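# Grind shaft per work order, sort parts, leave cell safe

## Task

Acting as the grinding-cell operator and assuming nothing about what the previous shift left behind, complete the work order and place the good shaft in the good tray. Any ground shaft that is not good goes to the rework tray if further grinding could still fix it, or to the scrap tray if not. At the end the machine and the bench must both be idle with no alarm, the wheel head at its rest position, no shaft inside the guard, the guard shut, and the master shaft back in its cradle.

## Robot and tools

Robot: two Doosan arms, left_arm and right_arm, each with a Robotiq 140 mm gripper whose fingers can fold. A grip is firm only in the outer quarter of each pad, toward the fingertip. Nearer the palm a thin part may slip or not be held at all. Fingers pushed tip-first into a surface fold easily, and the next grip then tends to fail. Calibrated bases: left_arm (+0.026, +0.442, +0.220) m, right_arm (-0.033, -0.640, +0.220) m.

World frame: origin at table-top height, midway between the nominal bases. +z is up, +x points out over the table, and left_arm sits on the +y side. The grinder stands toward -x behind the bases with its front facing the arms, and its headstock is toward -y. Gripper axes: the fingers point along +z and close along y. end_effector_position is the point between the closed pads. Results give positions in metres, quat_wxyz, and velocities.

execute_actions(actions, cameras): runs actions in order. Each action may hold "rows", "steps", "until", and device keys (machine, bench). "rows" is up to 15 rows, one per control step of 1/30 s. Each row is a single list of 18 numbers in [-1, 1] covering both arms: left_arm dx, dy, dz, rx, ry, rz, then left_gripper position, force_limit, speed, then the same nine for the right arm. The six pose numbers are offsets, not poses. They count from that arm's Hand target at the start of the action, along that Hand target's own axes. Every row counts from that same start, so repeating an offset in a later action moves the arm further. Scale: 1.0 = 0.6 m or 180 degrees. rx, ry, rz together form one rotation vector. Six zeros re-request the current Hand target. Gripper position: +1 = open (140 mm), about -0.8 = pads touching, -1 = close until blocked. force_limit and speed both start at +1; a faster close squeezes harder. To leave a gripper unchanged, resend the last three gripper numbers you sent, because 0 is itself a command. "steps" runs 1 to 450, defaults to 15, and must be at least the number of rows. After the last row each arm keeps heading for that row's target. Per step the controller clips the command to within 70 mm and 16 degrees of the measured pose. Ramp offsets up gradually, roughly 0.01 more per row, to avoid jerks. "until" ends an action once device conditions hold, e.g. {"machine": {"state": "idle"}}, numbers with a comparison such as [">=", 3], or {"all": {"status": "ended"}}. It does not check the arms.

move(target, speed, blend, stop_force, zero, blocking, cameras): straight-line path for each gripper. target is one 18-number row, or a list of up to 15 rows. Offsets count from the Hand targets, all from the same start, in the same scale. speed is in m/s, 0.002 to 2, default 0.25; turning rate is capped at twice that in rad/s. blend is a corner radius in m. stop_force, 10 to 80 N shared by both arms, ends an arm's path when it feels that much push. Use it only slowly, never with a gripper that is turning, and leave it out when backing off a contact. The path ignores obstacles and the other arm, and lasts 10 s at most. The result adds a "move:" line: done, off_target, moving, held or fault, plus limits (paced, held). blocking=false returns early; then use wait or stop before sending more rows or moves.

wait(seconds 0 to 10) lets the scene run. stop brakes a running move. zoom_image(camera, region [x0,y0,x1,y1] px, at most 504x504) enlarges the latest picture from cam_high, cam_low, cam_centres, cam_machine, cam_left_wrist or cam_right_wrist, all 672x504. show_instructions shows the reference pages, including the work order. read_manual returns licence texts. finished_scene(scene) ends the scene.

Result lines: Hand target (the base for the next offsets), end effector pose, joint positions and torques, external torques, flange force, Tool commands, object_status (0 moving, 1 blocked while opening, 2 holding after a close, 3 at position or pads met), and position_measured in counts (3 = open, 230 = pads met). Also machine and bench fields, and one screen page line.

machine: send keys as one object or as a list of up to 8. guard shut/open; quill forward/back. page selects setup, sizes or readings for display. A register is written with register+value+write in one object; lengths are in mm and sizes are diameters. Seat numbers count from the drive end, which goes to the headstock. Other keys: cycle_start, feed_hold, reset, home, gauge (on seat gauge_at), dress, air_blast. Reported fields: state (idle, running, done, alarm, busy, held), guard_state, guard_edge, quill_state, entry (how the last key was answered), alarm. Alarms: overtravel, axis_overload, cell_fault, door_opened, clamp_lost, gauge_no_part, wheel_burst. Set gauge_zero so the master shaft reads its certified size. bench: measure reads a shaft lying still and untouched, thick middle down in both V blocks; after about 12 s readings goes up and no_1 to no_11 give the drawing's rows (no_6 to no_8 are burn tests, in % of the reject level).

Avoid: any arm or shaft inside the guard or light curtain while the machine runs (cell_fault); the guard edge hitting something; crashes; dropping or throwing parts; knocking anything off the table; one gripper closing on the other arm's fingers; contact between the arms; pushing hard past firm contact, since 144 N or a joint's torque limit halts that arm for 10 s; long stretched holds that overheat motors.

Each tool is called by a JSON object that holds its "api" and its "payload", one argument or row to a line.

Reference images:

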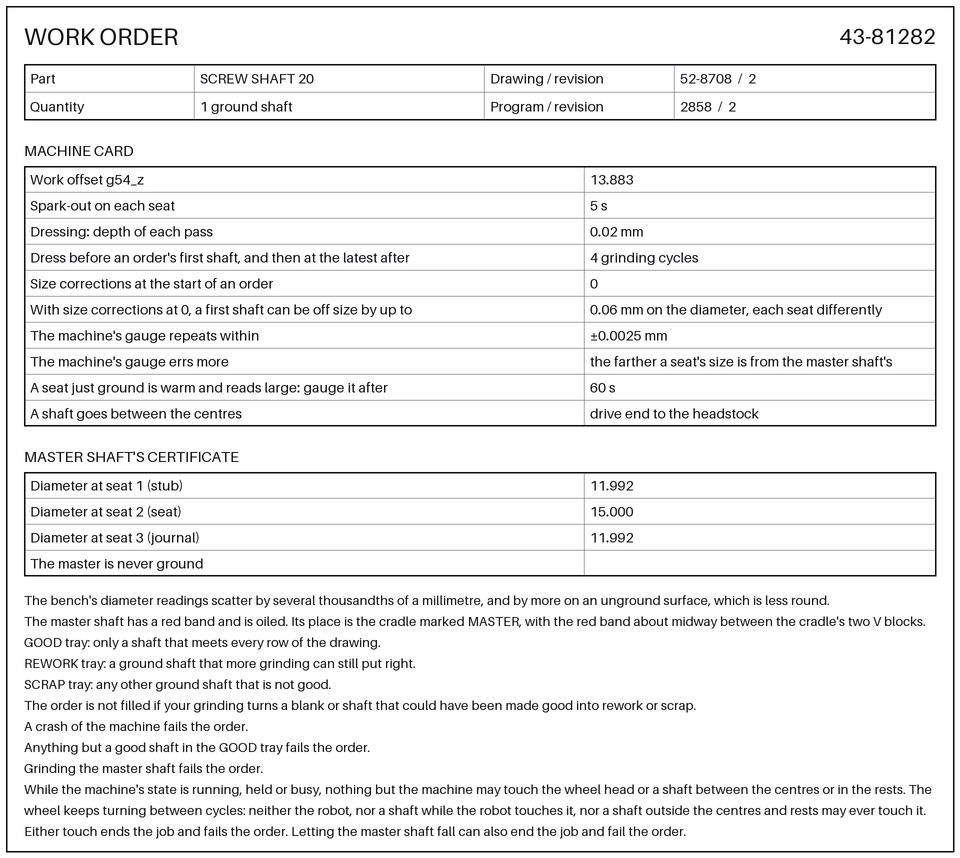

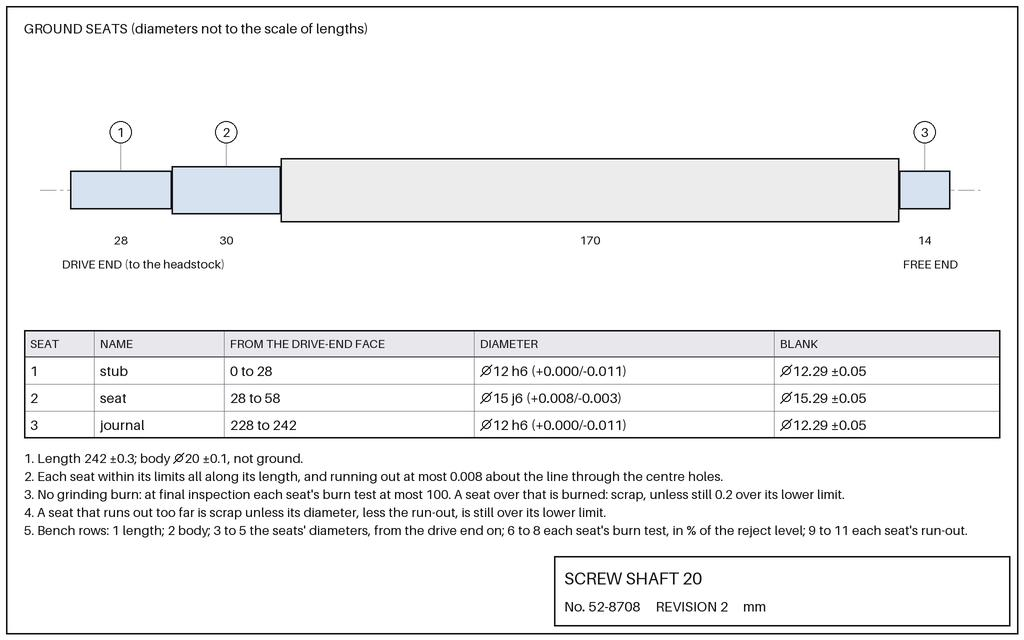

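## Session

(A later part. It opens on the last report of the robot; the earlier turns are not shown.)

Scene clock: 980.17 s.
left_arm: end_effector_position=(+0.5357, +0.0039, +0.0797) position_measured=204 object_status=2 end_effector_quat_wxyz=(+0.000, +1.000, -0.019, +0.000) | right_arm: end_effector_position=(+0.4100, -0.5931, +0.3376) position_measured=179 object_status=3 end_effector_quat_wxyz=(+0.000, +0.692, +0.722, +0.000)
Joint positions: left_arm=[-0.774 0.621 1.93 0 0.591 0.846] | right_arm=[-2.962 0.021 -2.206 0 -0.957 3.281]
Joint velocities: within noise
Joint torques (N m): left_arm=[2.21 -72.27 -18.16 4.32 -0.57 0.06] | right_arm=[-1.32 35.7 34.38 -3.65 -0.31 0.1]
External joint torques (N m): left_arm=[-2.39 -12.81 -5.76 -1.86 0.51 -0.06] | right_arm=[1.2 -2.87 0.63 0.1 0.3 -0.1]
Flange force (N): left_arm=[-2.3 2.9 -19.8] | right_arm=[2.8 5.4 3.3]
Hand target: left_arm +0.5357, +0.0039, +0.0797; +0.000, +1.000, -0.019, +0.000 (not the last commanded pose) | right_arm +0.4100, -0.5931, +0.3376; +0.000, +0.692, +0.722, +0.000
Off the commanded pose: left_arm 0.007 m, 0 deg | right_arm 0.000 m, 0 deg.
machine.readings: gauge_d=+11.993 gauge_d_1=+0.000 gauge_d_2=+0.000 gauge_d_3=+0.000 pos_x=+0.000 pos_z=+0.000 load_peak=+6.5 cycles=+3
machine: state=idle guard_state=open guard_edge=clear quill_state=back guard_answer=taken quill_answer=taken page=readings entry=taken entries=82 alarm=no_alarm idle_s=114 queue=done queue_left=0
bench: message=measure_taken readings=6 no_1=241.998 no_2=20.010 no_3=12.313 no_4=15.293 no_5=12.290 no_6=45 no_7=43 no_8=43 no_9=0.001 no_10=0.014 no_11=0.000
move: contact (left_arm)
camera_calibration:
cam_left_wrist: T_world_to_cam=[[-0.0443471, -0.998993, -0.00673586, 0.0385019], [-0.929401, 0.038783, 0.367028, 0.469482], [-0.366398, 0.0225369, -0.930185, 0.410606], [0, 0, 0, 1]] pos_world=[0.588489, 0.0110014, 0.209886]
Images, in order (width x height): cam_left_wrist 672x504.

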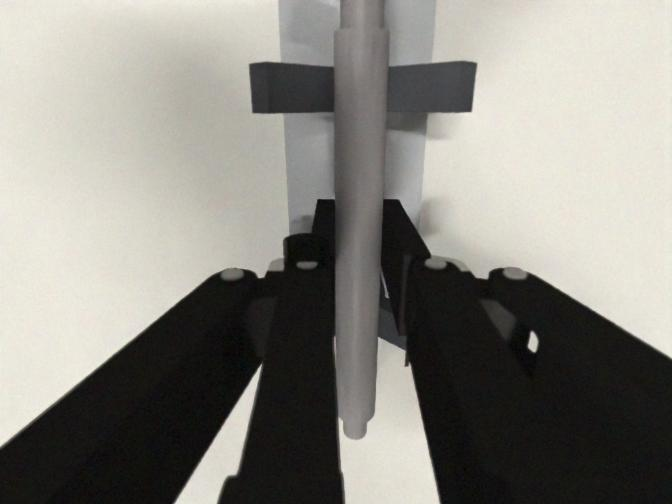

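{"api": "execute_actions", "payload": {
  "actions": [
    {"rows":[[0,0,-0.0018,0,0,0,-1,1,-1,0,0,0,0,0,0,-0.4,1,-1]],"steps":25},
    {"rows":[[0,0,0,0,0,0,-0.3,1,-1,0,0,0,0,0,0,-0.4,1,-1]],"steps":45}
  ],
  "cameras": ["cam_left_wrist"]
}}

{"api": "move", "payload": {
  "target": [0,0,-0.3,0,0,0,-0.3,1,-1,0,0,0,0,0,0,-0.4,1,-1],
  "speed": 0.15,
  "cameras": ["cam_left_wrist"]
}}

{"api": "execute_actions", "payload": {
  "actions": [
    {"bench":{"measure":true},"steps":10}
  ],
  "cameras": []
}}

{"api": "move", "payload": {
  "target": [-0.12,-0.68,-0.45,0,0,0,-0.3,1,-1,0,0,0,0,0,0,-0.4,1,-1],
  "speed": 0.25,
  "cameras": ["cam_high"]
}}

Scene clock: 983.23 s.
left_arm: end_effector_position=(+0.5357, +0.0038, +0.0808) position_measured=167 object_status=3 end_effector_quat_wxyz=(+0.000, +1.000, -0.019, +0.000) | right_arm: end_effector_position=(+0.4100, -0.5931, +0.3376) position_measured=179 object_status=3 end_effector_quat_wxyz=(+0.000, +0.692, +0.722, +0.000)
Joint positions: left_arm=[-0.774 0.619 1.93 0 0.593 0.846] | right_arm=[-2.962 0.021 -2.206 0 -0.957 3.281]
Joint velocities: within noise
Joint torques (N m): left_arm=[-2.21 -84.61 -22.73 2.31 0.06 -0.34] | right_arm=[-1 35.85 34.3 -3.69 -0.28 0.1]
External joint torques (N m): left_arm=[2.03 -0.41 -1.25 0.16 -0.12 0.34] | right_arm=[0.96 -3.03 0.81 0.12 0.28 -0.1]
External joint torques at the end of the 1st action: left_arm=[2.99 3.32 0.49 0.08 -0.15 0.4] | right_arm=[0.87 -3.1 0.57 0.14 0.24 -0.1]
Flange force (N): left_arm=[4.0 -1.3 -0.6] | right_arm=[2.3 6.0 3.3]
Flange force at the end of the 1st action (N): left_arm=[4.9 -2.5 5.0] | right_arm=[2.1 5.7 3.5]
Hand target: left_arm +0.5357, +0.0039, +0.0808; +0.000, +1.000, -0.019, +0.000 | right_arm +0.4100, -0.5931, +0.3376; +0.000, +0.692, +0.722, +0.000
Off the commanded pose: left_arm 0.000 m, 0 deg | right_arm 0.000 m, 0 deg.
machine.readings: gauge_d=+11.993 gauge_d_1=+0.000 gauge_d_2=+0.000 gauge_d_3=+0.000 pos_x=+0.000 pos_z=+0.000 load_peak=+6.5 cycles=+3
machine: state=idle guard_state=open guard_edge=clear quill_state=back guard_answer=taken quill_answer=taken page=readings entry=taken entries=82 alarm=no_alarm idle_s=117 queue=done queue_left=0
bench: message=measure_taken readings=6 no_1=241.998 no_2=20.010 no_3=12.313 no_4=15.293 no_5=12.290 no_6=45 no_7=43 no_8=43 no_9=0.001 no_10=0.014 no_11=0.000
camera_calibration:
cam_left_wrist: T_world_to_cam=[[-0.0443471, -0.998993, -0.00673586, 0.0385093], [-0.929401, 0.038783, 0.367028, 0.469078], [-0.366398, 0.0225369, -0.930185, 0.411629], [0, 0, 0, 1]] pos_world=[0.588489, 0.0110014, 0.210986]
Images, in order (width x height): cam_left_wrist 672x504.

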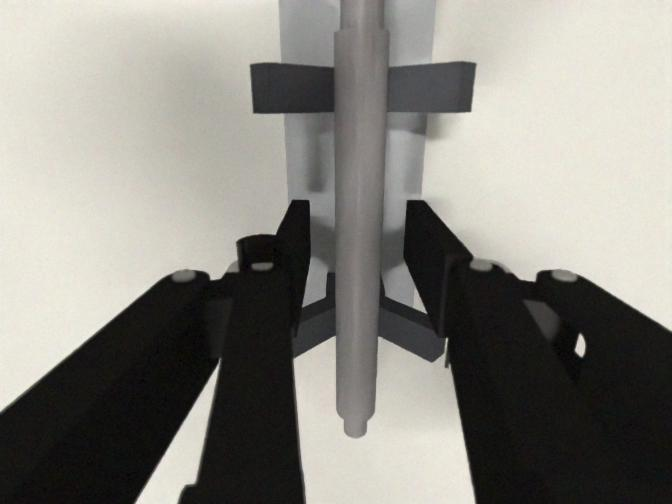

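Scene clock: 984.87 s.
left_arm: end_effector_position=(+0.5357, +0.0038, +0.2607) position_measured=167 object_status=3 end_effector_quat_wxyz=(+0.000, +1.000, -0.019, +0.000) | right_arm: end_effector_position=(+0.4100, -0.5931, +0.3376) position_measured=179 object_status=3 end_effector_quat_wxyz=(+0.000, +0.692, +0.722, +0.000)
Joint positions: left_arm=[-0.774 0.393 1.858 0 0.891 0.846] | right_arm=[-2.962 0.021 -2.206 0 -0.957 3.281]
Joint velocities: within noise
Joint torques (N m): left_arm=[-2.47 -73.14 -31.45 3.27 -0.07 -0.36] | right_arm=[-0.94 35.76 34.35 -3.67 -0.31 0.08]
External joint torques (N m): left_arm=[2.32 -0.48 -1.9 0.17 0.02 0.36] | right_arm=[0.91 -2.95 0.73 0.11 0.31 -0.08]
Flange force (N): left_arm=[5.2 -1.0 -1.8] | right_arm=[2.2 5.7 3.3]
Hand target: left_arm +0.5357, +0.0038, +0.2608; +0.000, +1.000, -0.019, +0.000 | right_arm +0.4100, -0.5931, +0.3376; +0.000, +0.692, +0.722, +0.000
Off the commanded pose: left_arm 0.000 m, 0 deg | right_arm 0.000 m, 0 deg.
machine.readings: gauge_d=+11.993 gauge_d_1=+0.000 gauge_d_2=+0.000 gauge_d_3=+0.000 pos_x=+0.000 pos_z=+0.000 load_peak=+6.5 cycles=+3
machine: state=idle guard_state=open guard_edge=clear quill_state=back guard_answer=taken quill_answer=taken page=readings entry=taken entries=82 alarm=no_alarm idle_s=119 queue=done queue_left=0
bench: message=measure_taken readings=6 no_1=241.998 no_2=20.010 no_3=12.313 no_4=15.293 no_5=12.290 no_6=45 no_7=43 no_8=43 no_9=0.001 no_10=0.014 no_11=0.000
move: done
camera_calibration:
cam_left_wrist: T_world_to_cam=[[-0.0443819, -0.998991, -0.00682489, 0.0396818], [-0.929365, 0.0387806, 0.367119, 0.403053], [-0.366484, 0.0226362, -0.930149, 0.579137], [0, 0, 0, 1]] pos_world=[0.588589, 0.0109016, 0.390986]
Images, in order (width x height): cam_left_wrist 672x504.

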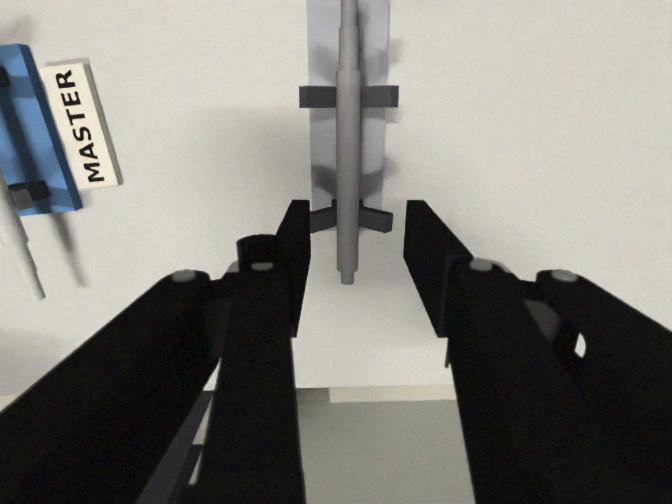

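Scene clock: 985.40 s.
left_arm: end_effector_position=(+0.5357, +0.0038, +0.2608) position_measured=167 object_status=3 end_effector_quat_wxyz=(+0.000, +1.000, -0.019, +0.000) | right_arm: end_effector_position=(+0.4100, -0.5931, +0.3376) position_measured=179 object_status=3 end_effector_quat_wxyz=(+0.000, +0.692, +0.722, +0.000)
Joint positions: left_arm=[-0.774 0.393 1.858 0 0.891 0.846] | right_arm=[-2.962 0.021 -2.206 0 -0.957 3.281]
Joint velocities: within noise
Joint torques (N m): left_arm=[-2.22 -73.16 -31.85 3.32 0.11 -0.35] | right_arm=[-1.25 35.96 34.29 -3.66 -0.23 0.08]
External joint torques (N m): left_arm=[2.07 -0.42 -1.44 0.11 -0.16 0.35] | right_arm=[1.2 -3.12 0.83 0.09 0.23 -0.08]
Flange force (N): left_arm=[4.1 -1.3 -1.1] | right_arm=[2.9 6.1 3.2]
Hand target: left_arm +0.5357, +0.0038, +0.2608; +0.000, +1.000, -0.019, +0.000 | right_arm +0.4100, -0.5931, +0.3376; +0.000, +0.692, +0.722, +0.000
Tool commands: left_gripper/position=-0.3 left_gripper/force_limit=+1.0 left_gripper/speed=-1.0 right_gripper/position=-0.4 right_gripper/force_limit=+1.0 right_gripper/speed=-1.0
Off the commanded pose: left_arm 0.000 m, 0 deg | right_arm 0.000 m, 0 deg.
machine.readings: gauge_d=+11.993 gauge_d_1=+0.000 gauge_d_2=+0.000 gauge_d_3=+0.000 pos_x=+0.000 pos_z=+0.000 load_peak=+6.5 cycles=+3
machine: state=idle guard_state=open guard_edge=clear quill_state=back guard_answer=taken quill_answer=taken page=readings entry=taken entries=82 alarm=no_alarm idle_s=119 queue=done queue_left=0
bench: state=busy message=measure_taken readings=6 no_1=241.998 no_2=20.010 no_3=12.313 no_4=15.293 no_5=12.290 no_6=45 no_7=43 no_8=43 no_9=0.001 no_10=0.014 no_11=0.000
No camera images: "cameras" was empty.

Scene clock: 987.90 s.
left_arm: end_effector_position=(+0.4791, +0.4140, +0.5310) position_measured=167 object_status=3 end_effector_quat_wxyz=(+0.000, +1.000, -0.019, +0.000) | right_arm: end_effector_position=(+0.4100, -0.5931, +0.3376) position_measured=179 object_status=3 end_effector_quat_wxyz=(+0.000, +0.692, +0.722, +0.000)
Joint positions: left_arm=[-0.152 -0.15 1.94 0.001 1.352 1.469] | right_arm=[-2.962 0.021 -2.206 0 -0.957 3.281]
Joint velocities: within noise
Joint torques (N m): left_arm=[-2.14 -25.28 -39.59 4.16 -0.01 -0.45] | right_arm=[-1.08 35.96 34.24 -3.7 -0.26 0.09]
External joint torques (N m): left_arm=[2.07 -0.67 -2.06 0.11 -0.04 0.45] | right_arm=[1 -3.19 0.64 0.15 0.25 -0.09]
Flange force (N): left_arm=[2.3 -5.5 -3.3] | right_arm=[2.4 6.0 3.6]
Hand target: left_arm +0.4791, +0.4141, +0.5310; +0.000, +1.000, -0.019, +0.000 | right_arm +0.4100, -0.5931, +0.3376; +0.000, +0.692, +0.722, +0.000
Off the commanded pose: left_arm 0.000 m, 0 deg | right_arm 0.000 m, 0 deg.
machine.readings: gauge_d=+11.993 gauge_d_1=+0.000 gauge_d_2=+0.000 gauge_d_3=+0.000 pos_x=+0.000 pos_z=+0.000 load_peak=+6.5 cycles=+3
machine: state=idle guard_state=open guard_edge=clear quill_state=back guard_answer=taken quill_answer=taken page=readings entry=taken entries=82 alarm=no_alarm idle_s=122 queue=done queue_left=0
bench: state=busy message=measure_taken readings=6 no_1=241.998 no_2=20.010 no_3=12.313 no_4=15.293 no_5=12.290 no_6=45 no_7=43 no_8=43 no_9=0.001 no_10=0.014 no_11=0.000
move: done
Images, in order (width x height): cam_high 672x504.

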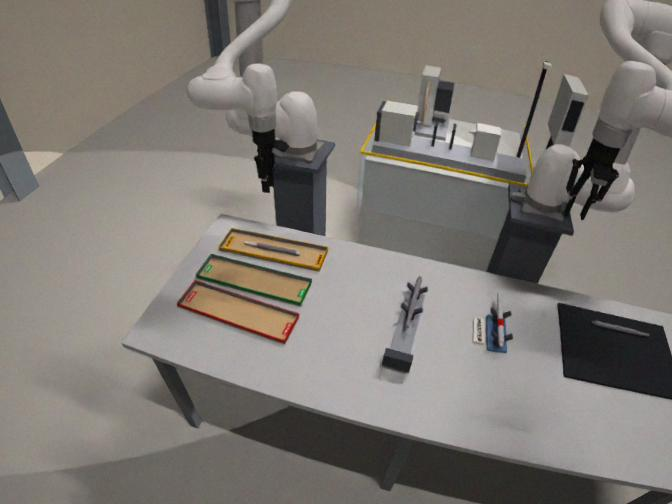

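{"api": "execute_actions", "payload": {
  "actions": [
    {"machine":{"guard":"shut"},"steps":5}
  ],
  "cameras": []
}}

{"api": "move", "payload": {
  "target": [0,0,0,0,0,0,-0.3,1,-1,0.983,0.26,0.096,0,0,-0.478,0,1,-1],
  "speed": 0.25,
  "cameras": ["cam_right_wrist"]
}}

{"api": "execute_actions", "payload": {
  "actions": [
    {"steps":300,"until":{"bench":{"state":"idle"}}}
  ],
  "cameras": []
}}

Scene clock: 988.77 s.
left_arm: end_effector_position=(+0.4791, +0.4140, +0.5310) position_measured=167 object_status=3 end_effector_quat_wxyz=(+0.000, +1.000, -0.019, +0.000) | right_arm: end_effector_position=(+0.4100, -0.5931, +0.3376) position_measured=179 object_status=3 end_effector_quat_wxyz=(+0.000, +0.692, +0.722, +0.000)
Joint positions: left_arm=[-0.152 -0.15 1.94 0 1.352 1.469] | right_arm=[-2.962 0.021 -2.206 0 -0.957 3.281]
Joint velocities: within noise
Joint torques (N m): left_arm=[-2.62 -25.17 -39.63 4.14 0.01 -0.41] | right_arm=[-1.1 35.86 34.25 -3.67 -0.25 0.11]
External joint torques (N m): left_arm=[2.55 -0.76 -2.11 0.14 -0.06 0.41] | right_arm=[1.06 -2.96 1.05 0.07 0.27 -0.11]
Flange force (N): left_arm=[2.4 -6.4 -3.4] | right_arm=[2.5 6.2 2.9]
Hand target: left_arm +0.4791, +0.4141, +0.5310; +0.000, +1.000, -0.019, +0.000 | right_arm +0.4100, -0.5931, +0.3376; +0.000, +0.692, +0.722, +0.000
Tool commands: left_gripper/position=-0.3 left_gripper/force_limit=+1.0 left_gripper/speed=-1.0 right_gripper/position=-0.4 right_gripper/force_limit=+1.0 right_gripper/speed=-1.0
Off the commanded pose: left_arm 0.000 m, 0 deg | right_arm 0.000 m, 0 deg.
machine.readings: gauge_d=+11.993 gauge_d_1=+0.000 gauge_d_2=+0.000 gauge_d_3=+0.000 pos_x=+0.000 pos_z=+0.000 load_peak=+6.5 cycles=+3
machine: state=idle guard_state=between guard_edge=clear quill_state=back guard_answer=taken quill_answer=taken page=readings entry=taken entries=82 alarm=no_alarm idle_s=123 queue=running queue_left=0
bench: state=busy message=measure_taken readings=6 no_1=241.998 no_2=20.010 no_3=12.313 no_4=15.293 no_5=12.290 no_6=45 no_7=43 no_8=43 no_9=0.001 no_10=0.014 no_11=0.000
No camera images: "cameras" was empty.

Scene clock: 992.30 s.
left_arm: end_effector_position=(+0.4791, +0.4140, +0.5310) position_measured=167 object_status=3 end_effector_quat_wxyz=(+0.000, +1.000, -0.019, +0.000) | right_arm: end_effector_position=(+0.5407, +0.0028, +0.2802) position_measured=129 object_status=3 end_effector_quat_wxyz=(+0.000, +0.013, +1.000, +0.000)
Joint positions: left_arm=[-0.152 -0.15 1.94 0 1.352 1.469] | right_arm=[-2.262 -0.631 -1.424 0 -1.086 2.48]
Joint velocities: within noise
Joint torques (N m): left_arm=[-2.68 -25.16 -39.72 4.15 0.03 -0.36] | right_arm=[-1.18 103.4 37.81 -3.99 -0.34 0.11]
External joint torques (N m): left_arm=[2.62 -0.81 -1.99 0.12 -0.08 0.36] | right_arm=[0.92 -2.81 0.19 0.12 0.3 -0.11]
Flange force (N): left_arm=[2.1 -6.5 -3.2] | right_arm=[-2.0 3.8 2.5]
Hand target: left_arm +0.4791, +0.4141, +0.5310; +0.000, +1.000, -0.019, +0.000 | right_arm +0.5407, +0.0028, +0.2802; +0.000, +0.013, +1.000, +0.000
Off the commanded pose: left_arm 0.000 m, 0 deg | right_arm 0.000 m, 0 deg.
machine.readings: gauge_d=+11.993 gauge_d_1=+0.000 gauge_d_2=+0.000 gauge_d_3=+0.000 pos_x=+0.000 pos_z=+0.000 load_peak=+6.5 cycles=+3
machine: state=idle guard_state=shut guard_edge=clear quill_state=back guard_answer=taken quill_answer=taken page=readings entry=taken entries=82 alarm=no_alarm idle_s=126 queue=done queue_left=0
bench: state=busy message=measure_taken readings=6 no_1=241.998 no_2=20.010 no_3=12.313 no_4=15.293 no_5=12.290 no_6=45 no_7=43 no_8=43 no_9=0.001 no_10=0.014 no_11=0.000
move: done
camera_calibration:
cam_right_wrist: T_world_to_cam=[[0.0316543, 0.999416, -0.0128575, -0.0048169], [0.934967, -0.0250608, 0.353848, -0.599082], [0.353319, -0.0232221, -0.935215, 0.215326], [0, 0, 0, 1]] pos_world=[0.484196, -0.00519906, 0.413298]
Images, in order (width x height): cam_right_wrist 672x504.

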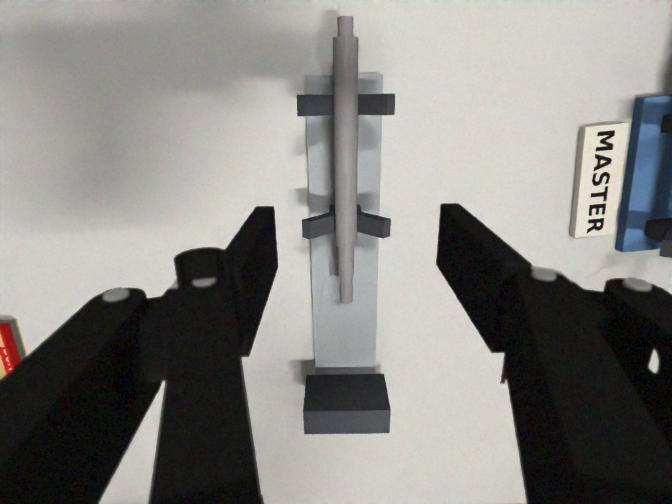

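Scene clock: 997.07 s.
left_arm: end_effector_position=(+0.4791, +0.4141, +0.5310) position_measured=167 object_status=3 end_effector_quat_wxyz=(+0.000, +1.000, -0.019, +0.000) | right_arm: end_effector_position=(+0.5407, +0.0028, +0.2802) position_measured=129 object_status=3 end_effector_quat_wxyz=(+0.000, +0.013, +1.000, +0.000)
Joint positions: left_arm=[-0.152 -0.15 1.94 0.001 1.352 1.469] | right_arm=[-2.262 -0.631 -1.424 0 -1.086 2.48]
Joint velocities: within noise
Joint torques (N m): left_arm=[-2.3 -25.37 -39.49 4.13 0.1 -0.37] | right_arm=[-1.04 103.09 37.12 -3.97 -0.31 0.09]
External joint torques (N m): left_arm=[2.23 -0.53 -2.16 0.13 -0.15 0.37] | right_arm=[0.78 -2.65 0.78 0.11 0.27 -0.09]
Flange force (N): left_arm=[2.8 -5.7 -3.2] | right_arm=[-2.9 4.7 1.9]
Hand target: left_arm +0.4791, +0.4141, +0.5310; +0.000, +1.000, -0.019, +0.000 | right_arm +0.5407, +0.0028, +0.2802; +0.000, +0.013, +1.000, +0.000
Tool commands: left_gripper/position=-0.3 left_gripper/force_limit=+1.0 left_gripper/speed=-1.0 right_gripper/position=+0.0 right_gripper/force_limit=+1.0 right_gripper/speed=-1.0
Off the commanded pose: left_arm 0.000 m, 0 deg | right_arm 0.000 m, 0 deg.
machine.readings: gauge_d=+11.993 gauge_d_1=+0.000 gauge_d_2=+0.000 gauge_d_3=+0.000 pos_x=+0.000 pos_z=+0.000 load_peak=+6.5 cycles=+3
machine: state=idle guard_state=shut guard_edge=clear quill_state=back guard_answer=taken quill_answer=taken page=readings entry=taken entries=82 alarm=no_alarm idle_s=131 queue=done queue_left=0
bench: message=measure_taken readings=7 no_1=242.001 no_2=20.007 no_3=12.003 no_4=15.000 no_5=12.000 no_6=44 no_7=43 no_8=44 no_9=0.001 no_10=0.001 no_11=0.001
No camera images: "cameras" was empty.

{"api": "execute_actions", "payload": {
  "actions": [
    {"bench":{"measure":true},"steps":10},
    {"steps":390,"until":{"bench":{"state":"idle"}}}
  ],
  "cameras": []
}}

{"api": "execute_actions", "payload": {
  "actions": [
    {"bench":{"measure":true},"steps":10},
    {"steps":390,"until":{"bench":{"state":"idle"}}}
  ],
  "cameras": []
}}

{"api": "execute_actions", "payload": {
  "actions": [
    {"bench":{"measure":true},"steps":10},
    {"steps":390,"until":{"bench":{"state":"idle"}}}
  ],
  "cameras": []
}}

Scene clock: 1009.83 s.
left_arm: end_effector_position=(+0.4791, +0.4141, +0.5310) position_measured=167 object_status=3 end_effector_quat_wxyz=(+0.000, +1.000, -0.019, +0.000) | right_arm: end_effector_position=(+0.5407, +0.0028, +0.2802) position_measured=129 object_status=3 end_effector_quat_wxyz=(+0.000, +0.013, +1.000, +0.000)
Joint positions: left_arm=[-0.152 -0.15 1.94 0.001 1.352 1.469] | right_arm=[-2.262 -0.631 -1.424 0 -1.086 2.48]
Joint velocities: within noise
Joint torques (N m): left_arm=[-2.57 -25.2 -39.93 4.19 0.08 -0.39] | right_arm=[-1.03 103.12 37.14 -3.99 -0.32 0.08]
External joint torques (N m): left_arm=[2.51 -0.93 -1.96 0.11 -0.14 0.39] | right_arm=[0.66 -2.65 0.77 0.12 0.28 -0.08]
External joint torques at the end of the 1st action: left_arm=[2.35 -0.97 -1.93 0.1 -0.12 0.34] | right_arm=[1.5 -2.5 1.08 0.1 0.3 -0.12]
Flange force (N): left_arm=[1.9 -6.3 -3.1] | right_arm=[-3.0 4.6 1.9]
Flange force at the end of the 1st action (N): left_arm=[1.7 -5.9 -3.1] | right_arm=[-2.6 5.6 1.6]
Hand target: left_arm +0.4791, +0.4141, +0.5310; +0.000, +1.000, -0.019, +0.000 | right_arm +0.5407, +0.0028, +0.2802; +0.000, +0.013, +1.000, +0.000
Tool commands: left_gripper/position=-0.3 left_gripper/force_limit=+1.0 left_gripper/speed=-1.0 right_gripper/position=+0.0 right_gripper/force_limit=+1.0 right_gripper/speed=-1.0
Off the commanded pose: left_arm 0.000 m, 0 deg | right_arm 0.000 m, 0 deg.
machine.readings: gauge_d=+11.993 gauge_d_1=+0.000 gauge_d_2=+0.000 gauge_d_3=+0.000 pos_x=+0.000 pos_z=+0.000 load_peak=+6.5 cycles=+3
machine: state=idle guard_state=shut guard_edge=clear quill_state=back guard_answer=taken quill_answer=taken page=readings entry=taken entries=82 alarm=no_alarm idle_s=144 queue=done queue_left=0
bench: message=measure_taken readings=8 no_1=242.004 no_2=20.009 no_3=12.002 no_4=15.001 no_5=11.989 no_6=44 no_7=47 no_8=46 no_9=0.002 no_10=0.000 no_11=0.000
No camera images: "cameras" was empty.

Scene clock: 1022.03 s.
left_arm: end_effector_position=(+0.4791, +0.4141, +0.5310) position_measured=167 object_status=3 end_effector_quat_wxyz=(+0.000, +1.000, -0.019, +0.000) | right_arm: end_effector_position=(+0.5407, +0.0028, +0.2802) position_measured=129 object_status=3 end_effector_quat_wxyz=(+0.000, +0.013, +1.000, +0.000)
Joint positions: left_arm=[-0.152 -0.15 1.94 0.001 1.352 1.469] | right_arm=[-2.262 -0.631 -1.424 0 -1.086 2.48]
Joint velocities: within noise
Joint torques (N m): left_arm=[-2.64 -24.96 -39.63 4.18 0.07 -0.39] | right_arm=[-1.01 103.21 37.14 -3.97 -0.34 0.13]
External joint torques (N m): left_arm=[2.57 -1.11 -2.23 0.11 -0.13 0.39] | right_arm=[0.5 -2.68 0.81 0.09 0.3 -0.13]
External joint torques at the end of the 1st action: left_arm=[2.48 -0.23 -2.17 0.1 -0.17 0.28] | right_arm=[1.35 -2.53 0.88 0.11 0.29 -0.1]
Flange force (N): left_arm=[2.0 -6.5 -3.6] | right_arm=[-3.3 4.5 1.9]
Flange force at the end of the 1st action (N): left_arm=[3.3 -6.0 -3.1] | right_arm=[-2.5 5.1 1.7]
Hand target: left_arm +0.4791, +0.4141, +0.5310; +0.000, +1.000, -0.019, +0.000 | right_arm +0.5407, +0.0028, +0.2802; +0.000, +0.013, +1.000, +0.000
Tool commands: left_gripper/position=-0.3 left_gripper/force_limit=+1.0 left_gripper/speed=-1.0 right_gripper/position=+0.0 right_gripper/force_limit=+1.0 right_gripper/speed=-1.0
Off the commanded pose: left_arm 0.000 m, 0 deg | right_arm 0.000 m, 0 deg.
machine.readings: gauge_d=+11.993 gauge_d_1=+0.000 gauge_d_2=+0.000 gauge_d_3=+0.000 pos_x=+0.000 pos_z=+0.000 load_peak=+6.5 cycles=+3
machine: state=idle guard_state=shut guard_edge=clear quill_state=back guard_answer=taken quill_answer=taken page=readings entry=taken entries=82 alarm=no_alarm idle_s=156 queue=done queue_left=0
bench: message=measure_taken readings=9 no_1=241.992 no_2=20.005 no_3=11.989 no_4=15.006 no_5=11.998 no_6=44 no_7=46 no_8=46 no_9=0.000 no_10=0.000 no_11=0.002
No camera images: "cameras" was empty.

Scene clock: 1034.23 s.
left_arm: end_effector_position=(+0.4791, +0.4141, +0.5310) position_measured=167 object_status=3 end_effector_quat_wxyz=(+0.000, +1.000, -0.019, +0.000) | right_arm: end_effector_position=(+0.5407, +0.0028, +0.2802) position_measured=129 object_status=3 end_effector_quat_wxyz=(+0.000, +0.013, +1.000, +0.000)
Joint positions: left_arm=[-0.152 -0.15 1.94 0.001 1.352 1.469] | right_arm=[-2.262 -0.631 -1.424 0 -1.086 2.48]
Joint velocities: within noise
Joint torques (N m): left_arm=[-2.7 -25.14 -39.75 4.15 0.07 -0.38] | right_arm=[-0.94 103.1 37.09 -3.93 -0.33 0.14]
External joint torques (N m): left_arm=[2.64 -0.97 -2.2 0.15 -0.14 0.38] | right_arm=[0.86 -2.64 0.83 0.07 0.29 -0.14]
External joint torques at the end of the 1st action: left_arm=[2.51 -0.62 -2.22 0.1 -0.13 0.37] | right_arm=[1.17 -2.62 0.74 0.12 0.27 -0.14]
Flange force (N): left_arm=[2.2 -6.6 -3.4] | right_arm=[-3.0 4.8 1.8]
Flange force at the end of the 1st action (N): left_arm=[2.8 -6.3 -3.4] | right_arm=[-2.5 4.8 1.9]
Hand target: left_arm +0.4791, +0.4141, +0.5310; +0.000, +1.000, -0.019, +0.000 | right_arm +0.5407, +0.0028, +0.2802; +0.000, +0.013, +1.000, +0.000
Tool commands: left_gripper/position=-0.3 left_gripper/force_limit=+1.0 left_gripper/speed=-1.0 right_gripper/position=+0.0 right_gripper/force_limit=+1.0 right_gripper/speed=-1.0
Off the commanded pose: left_arm 0.000 m, 0 deg | right_arm 0.000 m, 0 deg.
machine.readings: gauge_d=+11.993 gauge_d_1=+0.000 gauge_d_2=+0.000 gauge_d_3=+0.000 pos_x=+0.000 pos_z=+0.000 load_peak=+6.5 cycles=+3
machine: state=idle guard_state=shut guard_edge=clear quill_state=back guard_answer=taken quill_answer=taken page=readings entry=taken entries=82 alarm=no_alarm idle_s=168 queue=done queue_left=0
bench: message=measure_taken readings=10 no_1=241.994 no_2=20.008 no_3=11.994 no_4=15.000 no_5=11.993 no_6=47 no_7=44 no_8=45 no_9=0.001 no_10=0.000 no_11=0.000
No camera images: "cameras" was empty.

{"api": "move", "payload": {
  "target": [0,0,0,0,0,0,-0.3,1,-1,0,0,0.3335,0,0,0,0,1,-1],
  "speed": 0.18,
  "cameras": ["cam_right_wrist"]
}}

{"api": "execute_actions", "payload": {
  "actions": [
    {"rows":[[0,0,0,0,0,0,-0.3,1,-1,0,0,0,0,0,0,-1,1,-1]],"steps":95}
  ],
  "cameras": []
}}

Scene clock: 1036.17 s.
left_arm: end_effector_position=(+0.4791, +0.4141, +0.5310) position_measured=167 object_status=3 end_effector_quat_wxyz=(+0.000, +1.000, -0.019, +0.000) | right_arm: end_effector_position=(+0.5408, +0.0029, +0.0801) position_measured=129 object_status=3 end_effector_quat_wxyz=(+0.000, +0.013, +1.000, +0.000)
Joint positions: left_arm=[-0.152 -0.15 1.94 0.001 1.352 1.469] | right_arm=[-2.262 -0.819 -1.506 -0.001 -0.816 2.48]
Joint velocities: within noise
Joint torques (N m): left_arm=[-2.34 -25.57 -39.72 4.17 0.03 -0.43] | right_arm=[-0.9 111.85 30.01 -3.28 -0.24 0.11]
External joint torques (N m): left_arm=[2.28 -0.3 -1.9 0.1 -0.08 0.43] | right_arm=[0.83 -3.17 1.15 0.11 0.19 -0.11]
Flange force (N): left_arm=[2.8 -5.9 -2.8] | right_arm=[-3.4 5.4 3.6]
Hand target: left_arm +0.4791, +0.4141, +0.5310; +0.000, +1.000, -0.019, +0.000 | right_arm +0.5408, +0.0029, +0.0801; +0.000, +0.013, +1.000, +0.000
Off the commanded pose: left_arm 0.000 m, 0 deg | right_arm 0.000 m, 0 deg.
machine.readings: gauge_d=+11.993 gauge_d_1=+0.000 gauge_d_2=+0.000 gauge_d_3=+0.000 pos_x=+0.000 pos_z=+0.000 load_peak=+6.5 cycles=+3
machine: state=idle guard_state=shut guard_edge=clear quill_state=back guard_answer=taken quill_answer=taken page=readings entry=taken entries=82 alarm=no_alarm idle_s=170 queue=done queue_left=0
bench: message=measure_taken readings=10 no_1=241.994 no_2=20.008 no_3=11.994 no_4=15.000 no_5=11.993 no_6=47 no_7=44 no_8=45 no_9=0.001 no_10=0.000 no_11=0.000
move: done
camera_calibration:
cam_right_wrist: T_world_to_cam=[[0.0316541, 0.999416, -0.0128548, -0.00749643], [0.934934, -0.0250594, 0.353935, -0.528464], [0.353406, -0.0232219, -0.935182, 0.0280713], [0, 0, 0, 1]] pos_world=[0.484396, -0.00509906, 0.213197]
Images, in order (width x height): cam_right_wrist 672x504.

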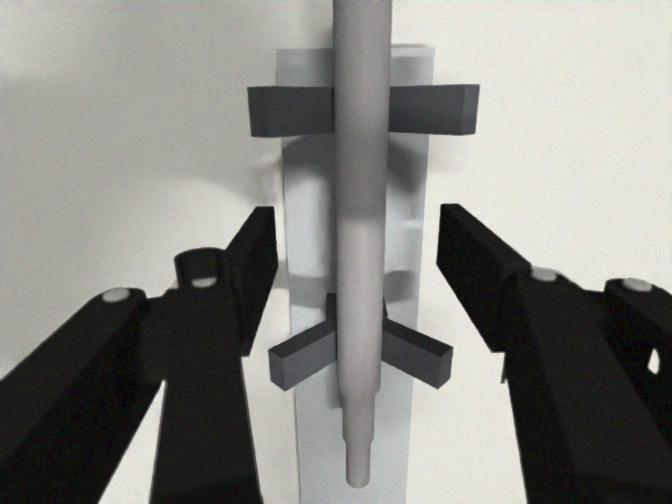

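Scene clock: 1039.53 s.
left_arm: end_effector_position=(+0.4791, +0.4141, +0.5310) position_measured=167 object_status=3 end_effector_quat_wxyz=(+0.000, +1.000, -0.019, +0.000) | right_arm: end_effector_position=(+0.5408, +0.0029, +0.0801) position_measured=204 object_status=2 end_effector_quat_wxyz=(+0.000, +0.013, +1.000, +0.000)
Joint positions: left_arm=[-0.152 -0.15 1.94 0.001 1.352 1.469] | right_arm=[-2.262 -0.819 -1.506 -0.001 -0.816 2.48]
Joint velocities: within noise
Joint torques (N m): left_arm=[-1.73 -25.5 -39.65 4.12 0.09 -0.39] | right_arm=[-17.65 92.6 10.96 -8.36 -6.86 -0.15]
External joint torques (N m): left_arm=[1.67 -0.48 -2.13 0.17 -0.15 0.39] | right_arm=[17.62 15.99 20.21 5.18 6.82 0.14]
Flange force (N): left_arm=[2.7 -4.5 -3.1] | right_arm=[1.7 29.9 -11.7]
Hand target: left_arm +0.4791, +0.4141, +0.5310; +0.000, +1.000, -0.019, +0.000 | right_arm +0.5408, +0.0029, +0.0801; +0.000, +0.013, +1.000, +0.000
Off the commanded pose: left_arm 0.000 m, 0 deg | right_arm 0.000 m, 0 deg.
machine.readings: gauge_d=+11.993 gauge_d_1=+0.000 gauge_d_2=+0.000 gauge_d_3=+0.000 pos_x=+0.000 pos_z=+0.000 load_peak=+6.5 cycles=+3
machine: state=idle guard_state=shut guard_edge=clear quill_state=back guard_answer=taken quill_answer=taken page=readings entry=taken entries=82 alarm=no_alarm idle_s=173 queue=done queue_left=0
bench: message=measure_taken readings=10 no_1=241.994 no_2=20.008 no_3=11.994 no_4=15.000 no_5=11.993 no_6=47 no_7=44 no_8=45 no_9=0.001 no_10=0.000 no_11=0.000
No camera images: "cameras" was empty.

{"api": "move", "payload": {
  "target": [
    [0,0,0,0,0,0,-0.3,1,-1,0,0,-0.06,0,0,0,-1,1,-1],
    [0,0,0,0,0,0,-0.3,1,-1,0,0,-0.3,0,0,0,-1,1,-1],
    [0,0,0,0,0,0,-0.3,1,-1,-0.0945,-0.995,-0.25,0,0,0.478,-1,1,-1]
  ],
  "speed": [0.05,0.2,0.28],
  "blend": [0.01,0.03,0],
  "cameras": ["cam_right_wrist","cam_high"]
}}

Scene clock: 1044.47 s.
left_arm: end_effector_position=(+0.4791, +0.4141, +0.5310) position_measured=167 object_status=3 end_effector_quat_wxyz=(+0.000, +1.000, -0.019, +0.000) | right_arm: end_effector_position=(+0.5817, -0.5954, +0.2301) position_measured=204 object_status=2 end_effector_quat_wxyz=(+0.000, +0.692, +0.722, +0.000)
Joint positions: left_arm=[-0.152 -0.15 1.94 0.001 1.352 1.469] | right_arm=[-3.016 -0.355 -1.991 0 -0.796 3.227]
Joint velocities: within noise
Joint torques (N m): left_arm=[-2.16 -25.17 -39.57 4.21 0.13 -0.35] | right_arm=[-2.11 73.33 31.72 -3.25 -0.31 0.15]
External joint torques (N m): left_arm=[2.09 -0.87 -2.27 0.08 -0.19 0.35] | right_arm=[1.97 -5.87 -1.09 0.14 0.31 -0.15]
Flange force (N): left_arm=[2.3 -5.3 -3.4] | right_arm=[3.1 4.8 8.5]
Hand target: left_arm +0.4791, +0.4141, +0.5310; +0.000, +1.000, -0.019, +0.000 | right_arm +0.5817, -0.5954, +0.2300; +0.000, +0.692, +0.722, +0.000
Off the commanded pose: left_arm 0.000 m, 0 deg | right_arm 0.000 m, 0 deg.
machine.readings: gauge_d=+11.993 gauge_d_1=+0.000 gauge_d_2=+0.000 gauge_d_3=+0.000 pos_x=+0.000 pos_z=+0.000 load_peak=+6.5 cycles=+3
machine: state=idle guard_state=shut guard_edge=clear quill_state=back guard_answer=taken quill_answer=taken page=readings entry=taken entries=82 alarm=no_alarm idle_s=178 queue=done queue_left=0
bench: message=measure_taken readings=10 no_1=241.994 no_2=20.008 no_3=11.994 no_4=15.000 no_5=11.993 no_6=47 no_7=44 no_8=45 no_9=0.001 no_10=0.000 no_11=0.000
move: done
camera_calibration:
cam_right_wrist: T_world_to_cam=[[0.999215, 0.0376252, -0.0123766, -0.544462], [0.0395709, -0.934674, 0.353297, -0.655226], [0.0017248, -0.35351, -0.935429, 0.148005], [0, 0, 0, 1]] pos_world=[0.569708, -0.539616, 0.363199]
Images, in order (width x height): cam_high 672x504, cam_right_wrist 672x504.

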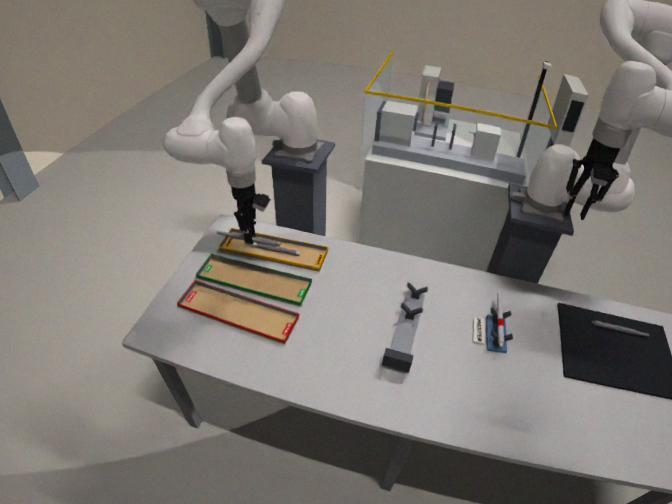

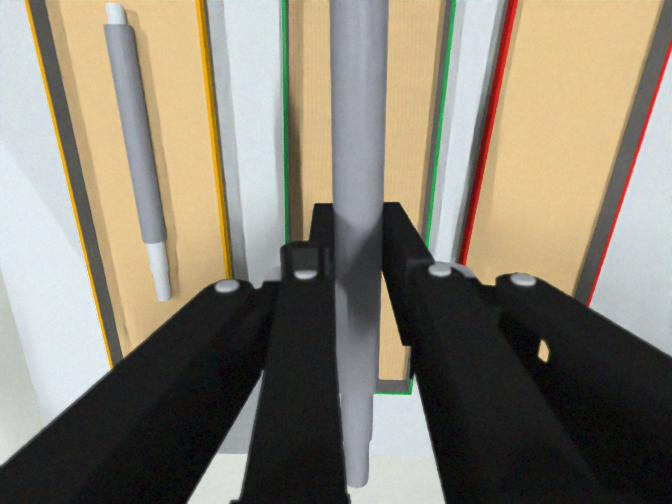

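{"api": "move", "payload": {
  "target": [0,0,0,0,0,0,-0.3,1,-1,0,0,0.255,0,0,0,-1,1,-1],
  "speed": 0.15,
  "cameras": ["cam_right_wrist","cam_low"]
}}

Scene clock: 1047.00 s.
left_arm: end_effector_position=(+0.4791, +0.4141, +0.5310) position_measured=167 object_status=3 end_effector_quat_wxyz=(+0.000, +1.000, -0.019, +0.000) | right_arm: end_effector_position=(+0.5818, -0.5954, +0.0771) position_measured=204 object_status=2 end_effector_quat_wxyz=(+0.000, +0.692, +0.722, +0.000)
Joint positions: left_arm=[-0.152 -0.15 1.94 0.001 1.352 1.469] | right_arm=[-3.016 -0.571 -2.046 0 -0.523 3.227]
Joint velocities: within noise
Joint torques (N m): left_arm=[-2.65 -25.21 -39.81 4.22 0.06 -0.35] | right_arm=[-1.07 85.02 22.29 -2.25 -0.13 0.09]
External joint torques (N m): left_arm=[2.61 -0.8 -1.88 0.06 -0.11 0.35] | right_arm=[1.04 -6.29 -0.9 0.08 0.12 -0.09]
Flange force (N): left_arm=[2.0 -6.5 -2.9] | right_arm=[1.6 3.7 10.2]
Hand target: left_arm +0.4791, +0.4141, +0.5310; +0.000, +1.000, -0.019, +0.000 | right_arm +0.5818, -0.5954, +0.0770; +0.000, +0.692, +0.722, +0.000
Off the commanded pose: left_arm 0.000 m, 0 deg | right_arm 0.000 m, 0 deg.
machine.readings: gauge_d=+11.993 gauge_d_1=+0.000 gauge_d_2=+0.000 gauge_d_3=+0.000 pos_x=+0.000 pos_z=+0.000 load_peak=+6.5 cycles=+3
machine: state=idle guard_state=shut guard_edge=clear quill_state=back guard_answer=taken quill_answer=taken page=readings entry=taken entries=82 alarm=no_alarm idle_s=180 queue=done queue_left=0
bench: message=measure_taken readings=10 no_1=241.994 no_2=20.008 no_3=11.994 no_4=15.000 no_5=11.993 no_6=47 no_7=44 no_8=45 no_9=0.001 no_10=0.000 no_11=0.000
move: done
camera_calibration:
cam_right_wrist: T_world_to_cam=[[0.999219, 0.0374969, -0.0124356, -0.546511], [0.0394718, -0.93468, 0.353293, -0.601215], [0.00162407, -0.353508, -0.93543, 0.00490726], [0, 0, 0, 1]] pos_world=[0.569808, -0.539716, 0.210199]
Images, in order (width x height): cam_low 672x504, cam_right_wrist 672x504.

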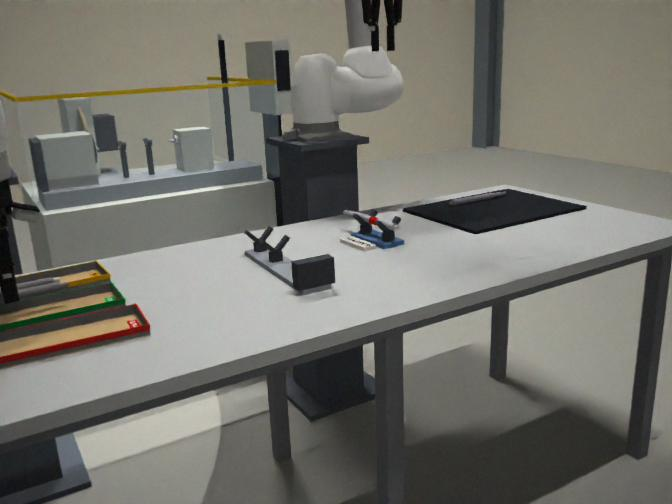

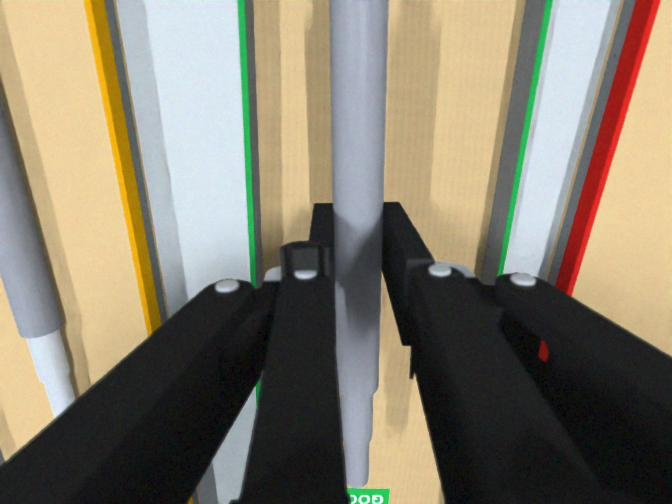

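{"api": "move", "payload": {
  "target": [0,0,0,0,0,0,-0.3,1,-1,0,0.005,0.07,0,0,0,-1,1,-1],
  "speed": 0.014,
  "stop_force": 10,
  "cameras": ["cam_right_wrist"]
}}

{"api": "execute_actions", "payload": {
  "actions": [
    {"rows":[[0,0,0,0,0,0,-0.3,1,-1,0,0,-0.001,0,0,0,-1,1,-1]],"steps":25},
    {"rows":[[0,0,0,0,0,0,-0.3,1,-1,0,0,0,0,0,0,-0.4,1,-1]],"steps":45}
  ],
  "cameras": ["cam_right_wrist"]
}}

Scene clock: 1050.87 s.
left_arm: end_effector_position=(+0.4791, +0.4141, +0.5310) position_measured=167 object_status=3 end_effector_quat_wxyz=(+0.000, +1.000, -0.019, +0.000) | right_arm: end_effector_position=(+0.5847, -0.5953, +0.0371) position_measured=204 object_status=2 end_effector_quat_wxyz=(+0.000, +0.692, +0.722, +0.000)
Joint positions: left_arm=[-0.152 -0.15 1.94 0.001 1.352 1.469] | right_arm=[-3.017 -0.638 -2.043 0 -0.461 3.226]
Joint velocities: within noise
Joint torques (N m): left_arm=[-2.8 -25.79 -39.76 4.17 0.07 -0.45] | right_arm=[-1.05 62.21 18.36 -2.09 4.51 0.1]
External joint torques (N m): left_arm=[2.73 -0.13 -1.96 0.11 -0.12 0.45] | right_arm=[1.04 19.87 0.73 0.16 -4.51 -0.1]
Flange force (N): left_arm=[3.3 -6.9 -2.8] | right_arm=[1.2 -9.3 -39.5]
Hand target: left_arm +0.4791, +0.4141, +0.5310; +0.000, +1.000, -0.019, +0.000 | right_arm +0.5846, -0.5953, +0.0371; +0.000, +0.692, +0.722, +0.000 (not the last commanded pose)
Off the commanded pose: left_arm 0.000 m, 0 deg | right_arm 0.002 m, 0 deg.
machine.readings: gauge_d=+11.993 gauge_d_1=+0.000 gauge_d_2=+0.000 gauge_d_3=+0.000 pos_x=+0.000 pos_z=+0.000 load_peak=+6.5 cycles=+3
machine: state=idle guard_state=shut guard_edge=clear quill_state=back guard_answer=taken quill_answer=taken page=readings entry=taken entries=82 alarm=no_alarm idle_s=184 queue=done queue_left=0
bench: message=measure_taken readings=10 no_1=241.994 no_2=20.008 no_3=11.994 no_4=15.000 no_5=11.993 no_6=47 no_7=44 no_8=45 no_9=0.001 no_10=0.000 no_11=0.000
move: contact (right_arm)
camera_calibration:
cam_right_wrist: T_world_to_cam=[[0.999219, 0.0374969, -0.0124356, -0.549909], [0.0394718, -0.93468, 0.353293, -0.587139], [0.00162407, -0.353508, -0.93543, -0.0323858], [0, 0, 0, 1]] pos_world=[0.572708, -0.539616, 0.170299]
Images, in order (width x height): cam_right_wrist 672x504.

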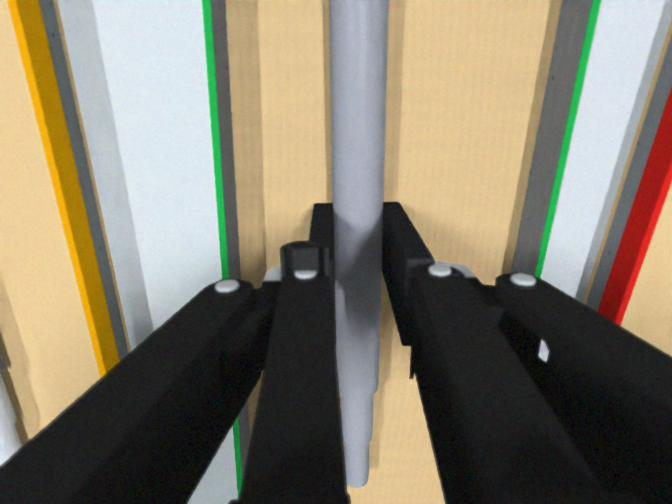

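Scene clock: 1053.40 s.
left_arm: end_effector_position=(+0.4791, +0.4141, +0.5310) position_measured=167 object_status=3 end_effector_quat_wxyz=(+0.000, +1.000, -0.019, +0.000) | right_arm: end_effector_position=(+0.5847, -0.5953, +0.0377) position_measured=179 object_status=3 end_effector_quat_wxyz=(+0.000, +0.692, +0.722, +0.000)
Joint positions: left_arm=[-0.152 -0.15 1.94 0.001 1.352 1.469] | right_arm=[-3.017 -0.637 -2.043 0 -0.462 3.226]
Joint velocities: within noise
Joint torques (N m): left_arm=[-2.61 -25.48 -39.86 4.23 0.07 -0.29] | right_arm=[-1.32 84.77 18.35 -1.98 -0.28 0.09]
External joint torques (N m): left_arm=[2.55 -0.52 -1.95 0.05 -0.13 0.29] | right_arm=[1.12 -2.68 0.83 0.03 0.28 -0.09]
External joint torques at the end of the 1st action: left_arm=[2.61 -0.64 -1.95 0.14 -0.18 0.39] | right_arm=[0.8 -5.88 -0.62 0.06 0.24 -0.09]
Flange force (N): left_arm=[2.5 -6.2 -2.9] | right_arm=[1.8 3.3 4.8]
Flange force at the end of the 1st action (N): left_arm=[2.4 -6.6 -2.9] | right_arm=[1.2 3.1 9.9]
Hand target: left_arm +0.4791, +0.4141, +0.5310; +0.000, +1.000, -0.019, +0.000 | right_arm +0.5846, -0.5953, +0.0377; +0.000, +0.692, +0.722, +0.000
Off the commanded pose: left_arm 0.000 m, 0 deg | right_arm 0.000 m, 0 deg.
machine.readings: gauge_d=+11.993 gauge_d_1=+0.000 gauge_d_2=+0.000 gauge_d_3=+0.000 pos_x=+0.000 pos_z=+0.000 load_peak=+6.5 cycles=+3
machine: state=idle guard_state=shut guard_edge=clear quill_state=back guard_answer=taken quill_answer=taken page=readings entry=taken entries=82 alarm=no_alarm idle_s=187 queue=done queue_left=0
bench: message=measure_taken readings=10 no_1=241.994 no_2=20.008 no_3=11.994 no_4=15.000 no_5=11.993 no_6=47 no_7=44 no_8=45 no_9=0.001 no_10=0.000 no_11=0.000
camera_calibration:
cam_right_wrist: T_world_to_cam=[[0.999219, 0.0374623, -0.0125293, -0.549904], [0.0394726, -0.934681, 0.353289, -0.587352], [0.00152409, -0.353508, -0.93543, -0.0317672], [0, 0, 0, 1]] pos_world=[0.572708, -0.539616, 0.170899]
Images, in order (width x height): cam_right_wrist 672x504.

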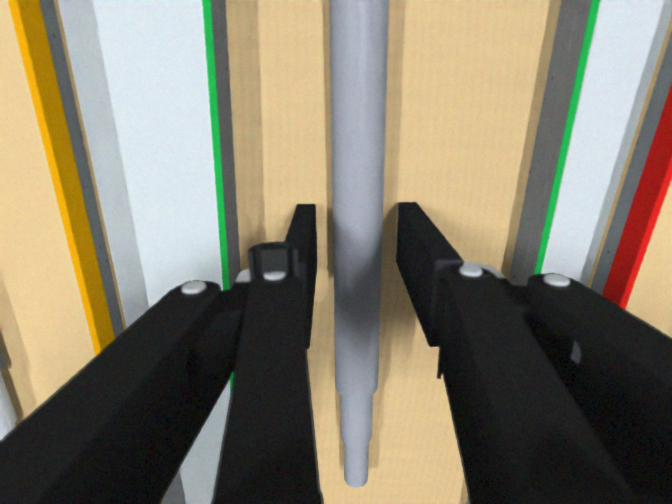

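{"api": "move", "payload": {
  "target": [
    [0,0,0,0,0,0,-0.3,1,-1,0,0,-0.1,0,0,0,-0.4,1,-1],
    [0,0,0,0,0,0,-0.3,1,-1,0,-0.15,-0.45,0,0,0,-0.4,1,-1]
  ],
  "speed": [0.07,0.25],
  "blend": [0.02,0],
  "cameras": ["cam_right_wrist","cam_high","cam_centres"]
}}

Scene clock: 1056.00 s.
left_arm: end_effector_position=(+0.4791, +0.4141, +0.5310) position_measured=167 object_status=3 end_effector_quat_wxyz=(+0.000, +1.000, -0.019, +0.000) | right_arm: end_effector_position=(+0.4946, -0.5992, +0.3076) position_measured=179 object_status=3 end_effector_quat_wxyz=(+0.000, +0.692, +0.722, +0.000)
Joint positions: left_arm=[-0.152 -0.15 1.94 0.001 1.352 1.469] | right_arm=[-3.002 -0.143 -2.094 0 -0.904 3.241]
Joint velocities: within noise
Joint torques (N m): left_arm=[-2.19 -25.57 -39.92 4.1 0.05 -0.32] | right_arm=[-1.18 51.37 32.85 -3.52 -0.2 0.1]
External joint torques (N m): left_arm=[2.13 -0.43 -1.81 0.17 -0.1 0.32] | right_arm=[0.94 -2.72 0.55 0.1 0.18 -0.1]
Flange force (N): left_arm=[2.4 -5.3 -2.7] | right_arm=[1.8 4.7 3.0]
Hand target: left_arm +0.4791, +0.4141, +0.5310; +0.000, +1.000, -0.019, +0.000 | right_arm +0.4946, -0.5992, +0.3077; +0.000, +0.692, +0.722, +0.000
Off the commanded pose: left_arm 0.000 m, 0 deg | right_arm 0.000 m, 0 deg.
machine.readings: gauge_d=+11.993 gauge_d_1=+0.000 gauge_d_2=+0.000 gauge_d_3=+0.000 pos_x=+0.000 pos_z=+0.000 load_peak=+6.5 cycles=+3
machine: state=idle guard_state=shut guard_edge=clear quill_state=back guard_answer=taken quill_answer=taken page=readings entry=taken entries=82 alarm=no_alarm idle_s=189 queue=done queue_left=0
bench: message=measure_taken readings=10 no_1=241.994 no_2=20.008 no_3=11.994 no_4=15.000 no_5=11.993 no_6=47 no_7=44 no_8=45 no_9=0.001 no_10=0.000 no_11=0.000
move: done
camera_calibration:
cam_right_wrist: T_world_to_cam=[[0.999219, 0.0374623, -0.0125293, -0.456451], [0.0394726, -0.934681, 0.353289, -0.682704], [0.00152409, -0.353508, -0.93543, 0.219499], [0, 0, 0, 1]] pos_world=[0.482708, -0.543416, 0.440799]
Images, in order (width x height): cam_high 672x504, cam_centres 672x504, cam_right_wrist 672x504.

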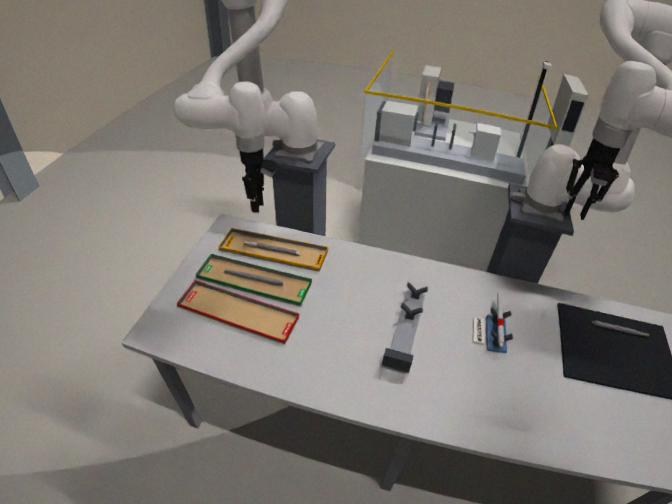

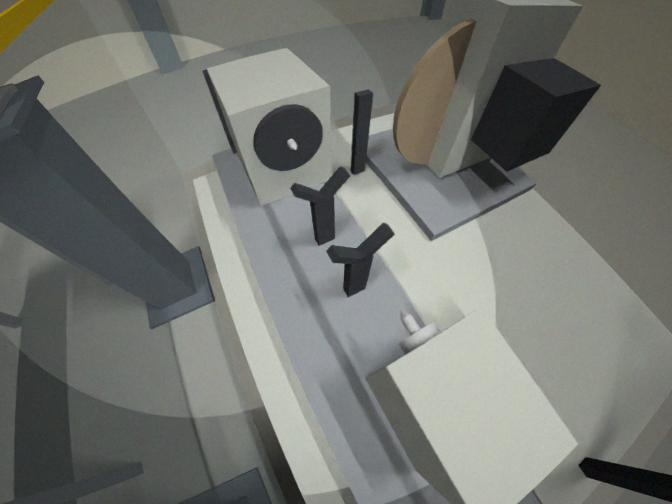

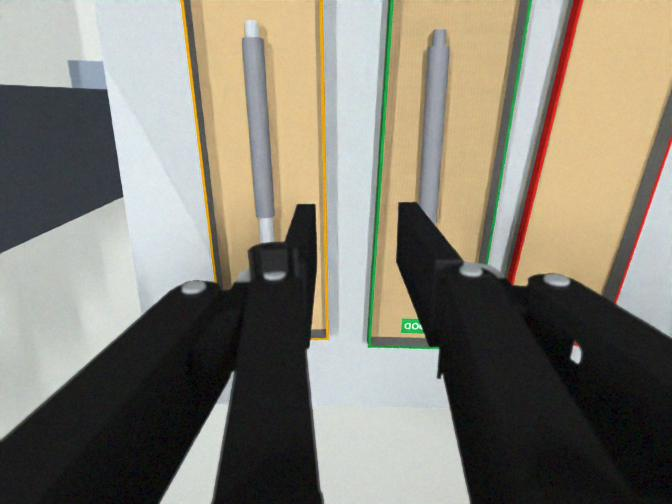

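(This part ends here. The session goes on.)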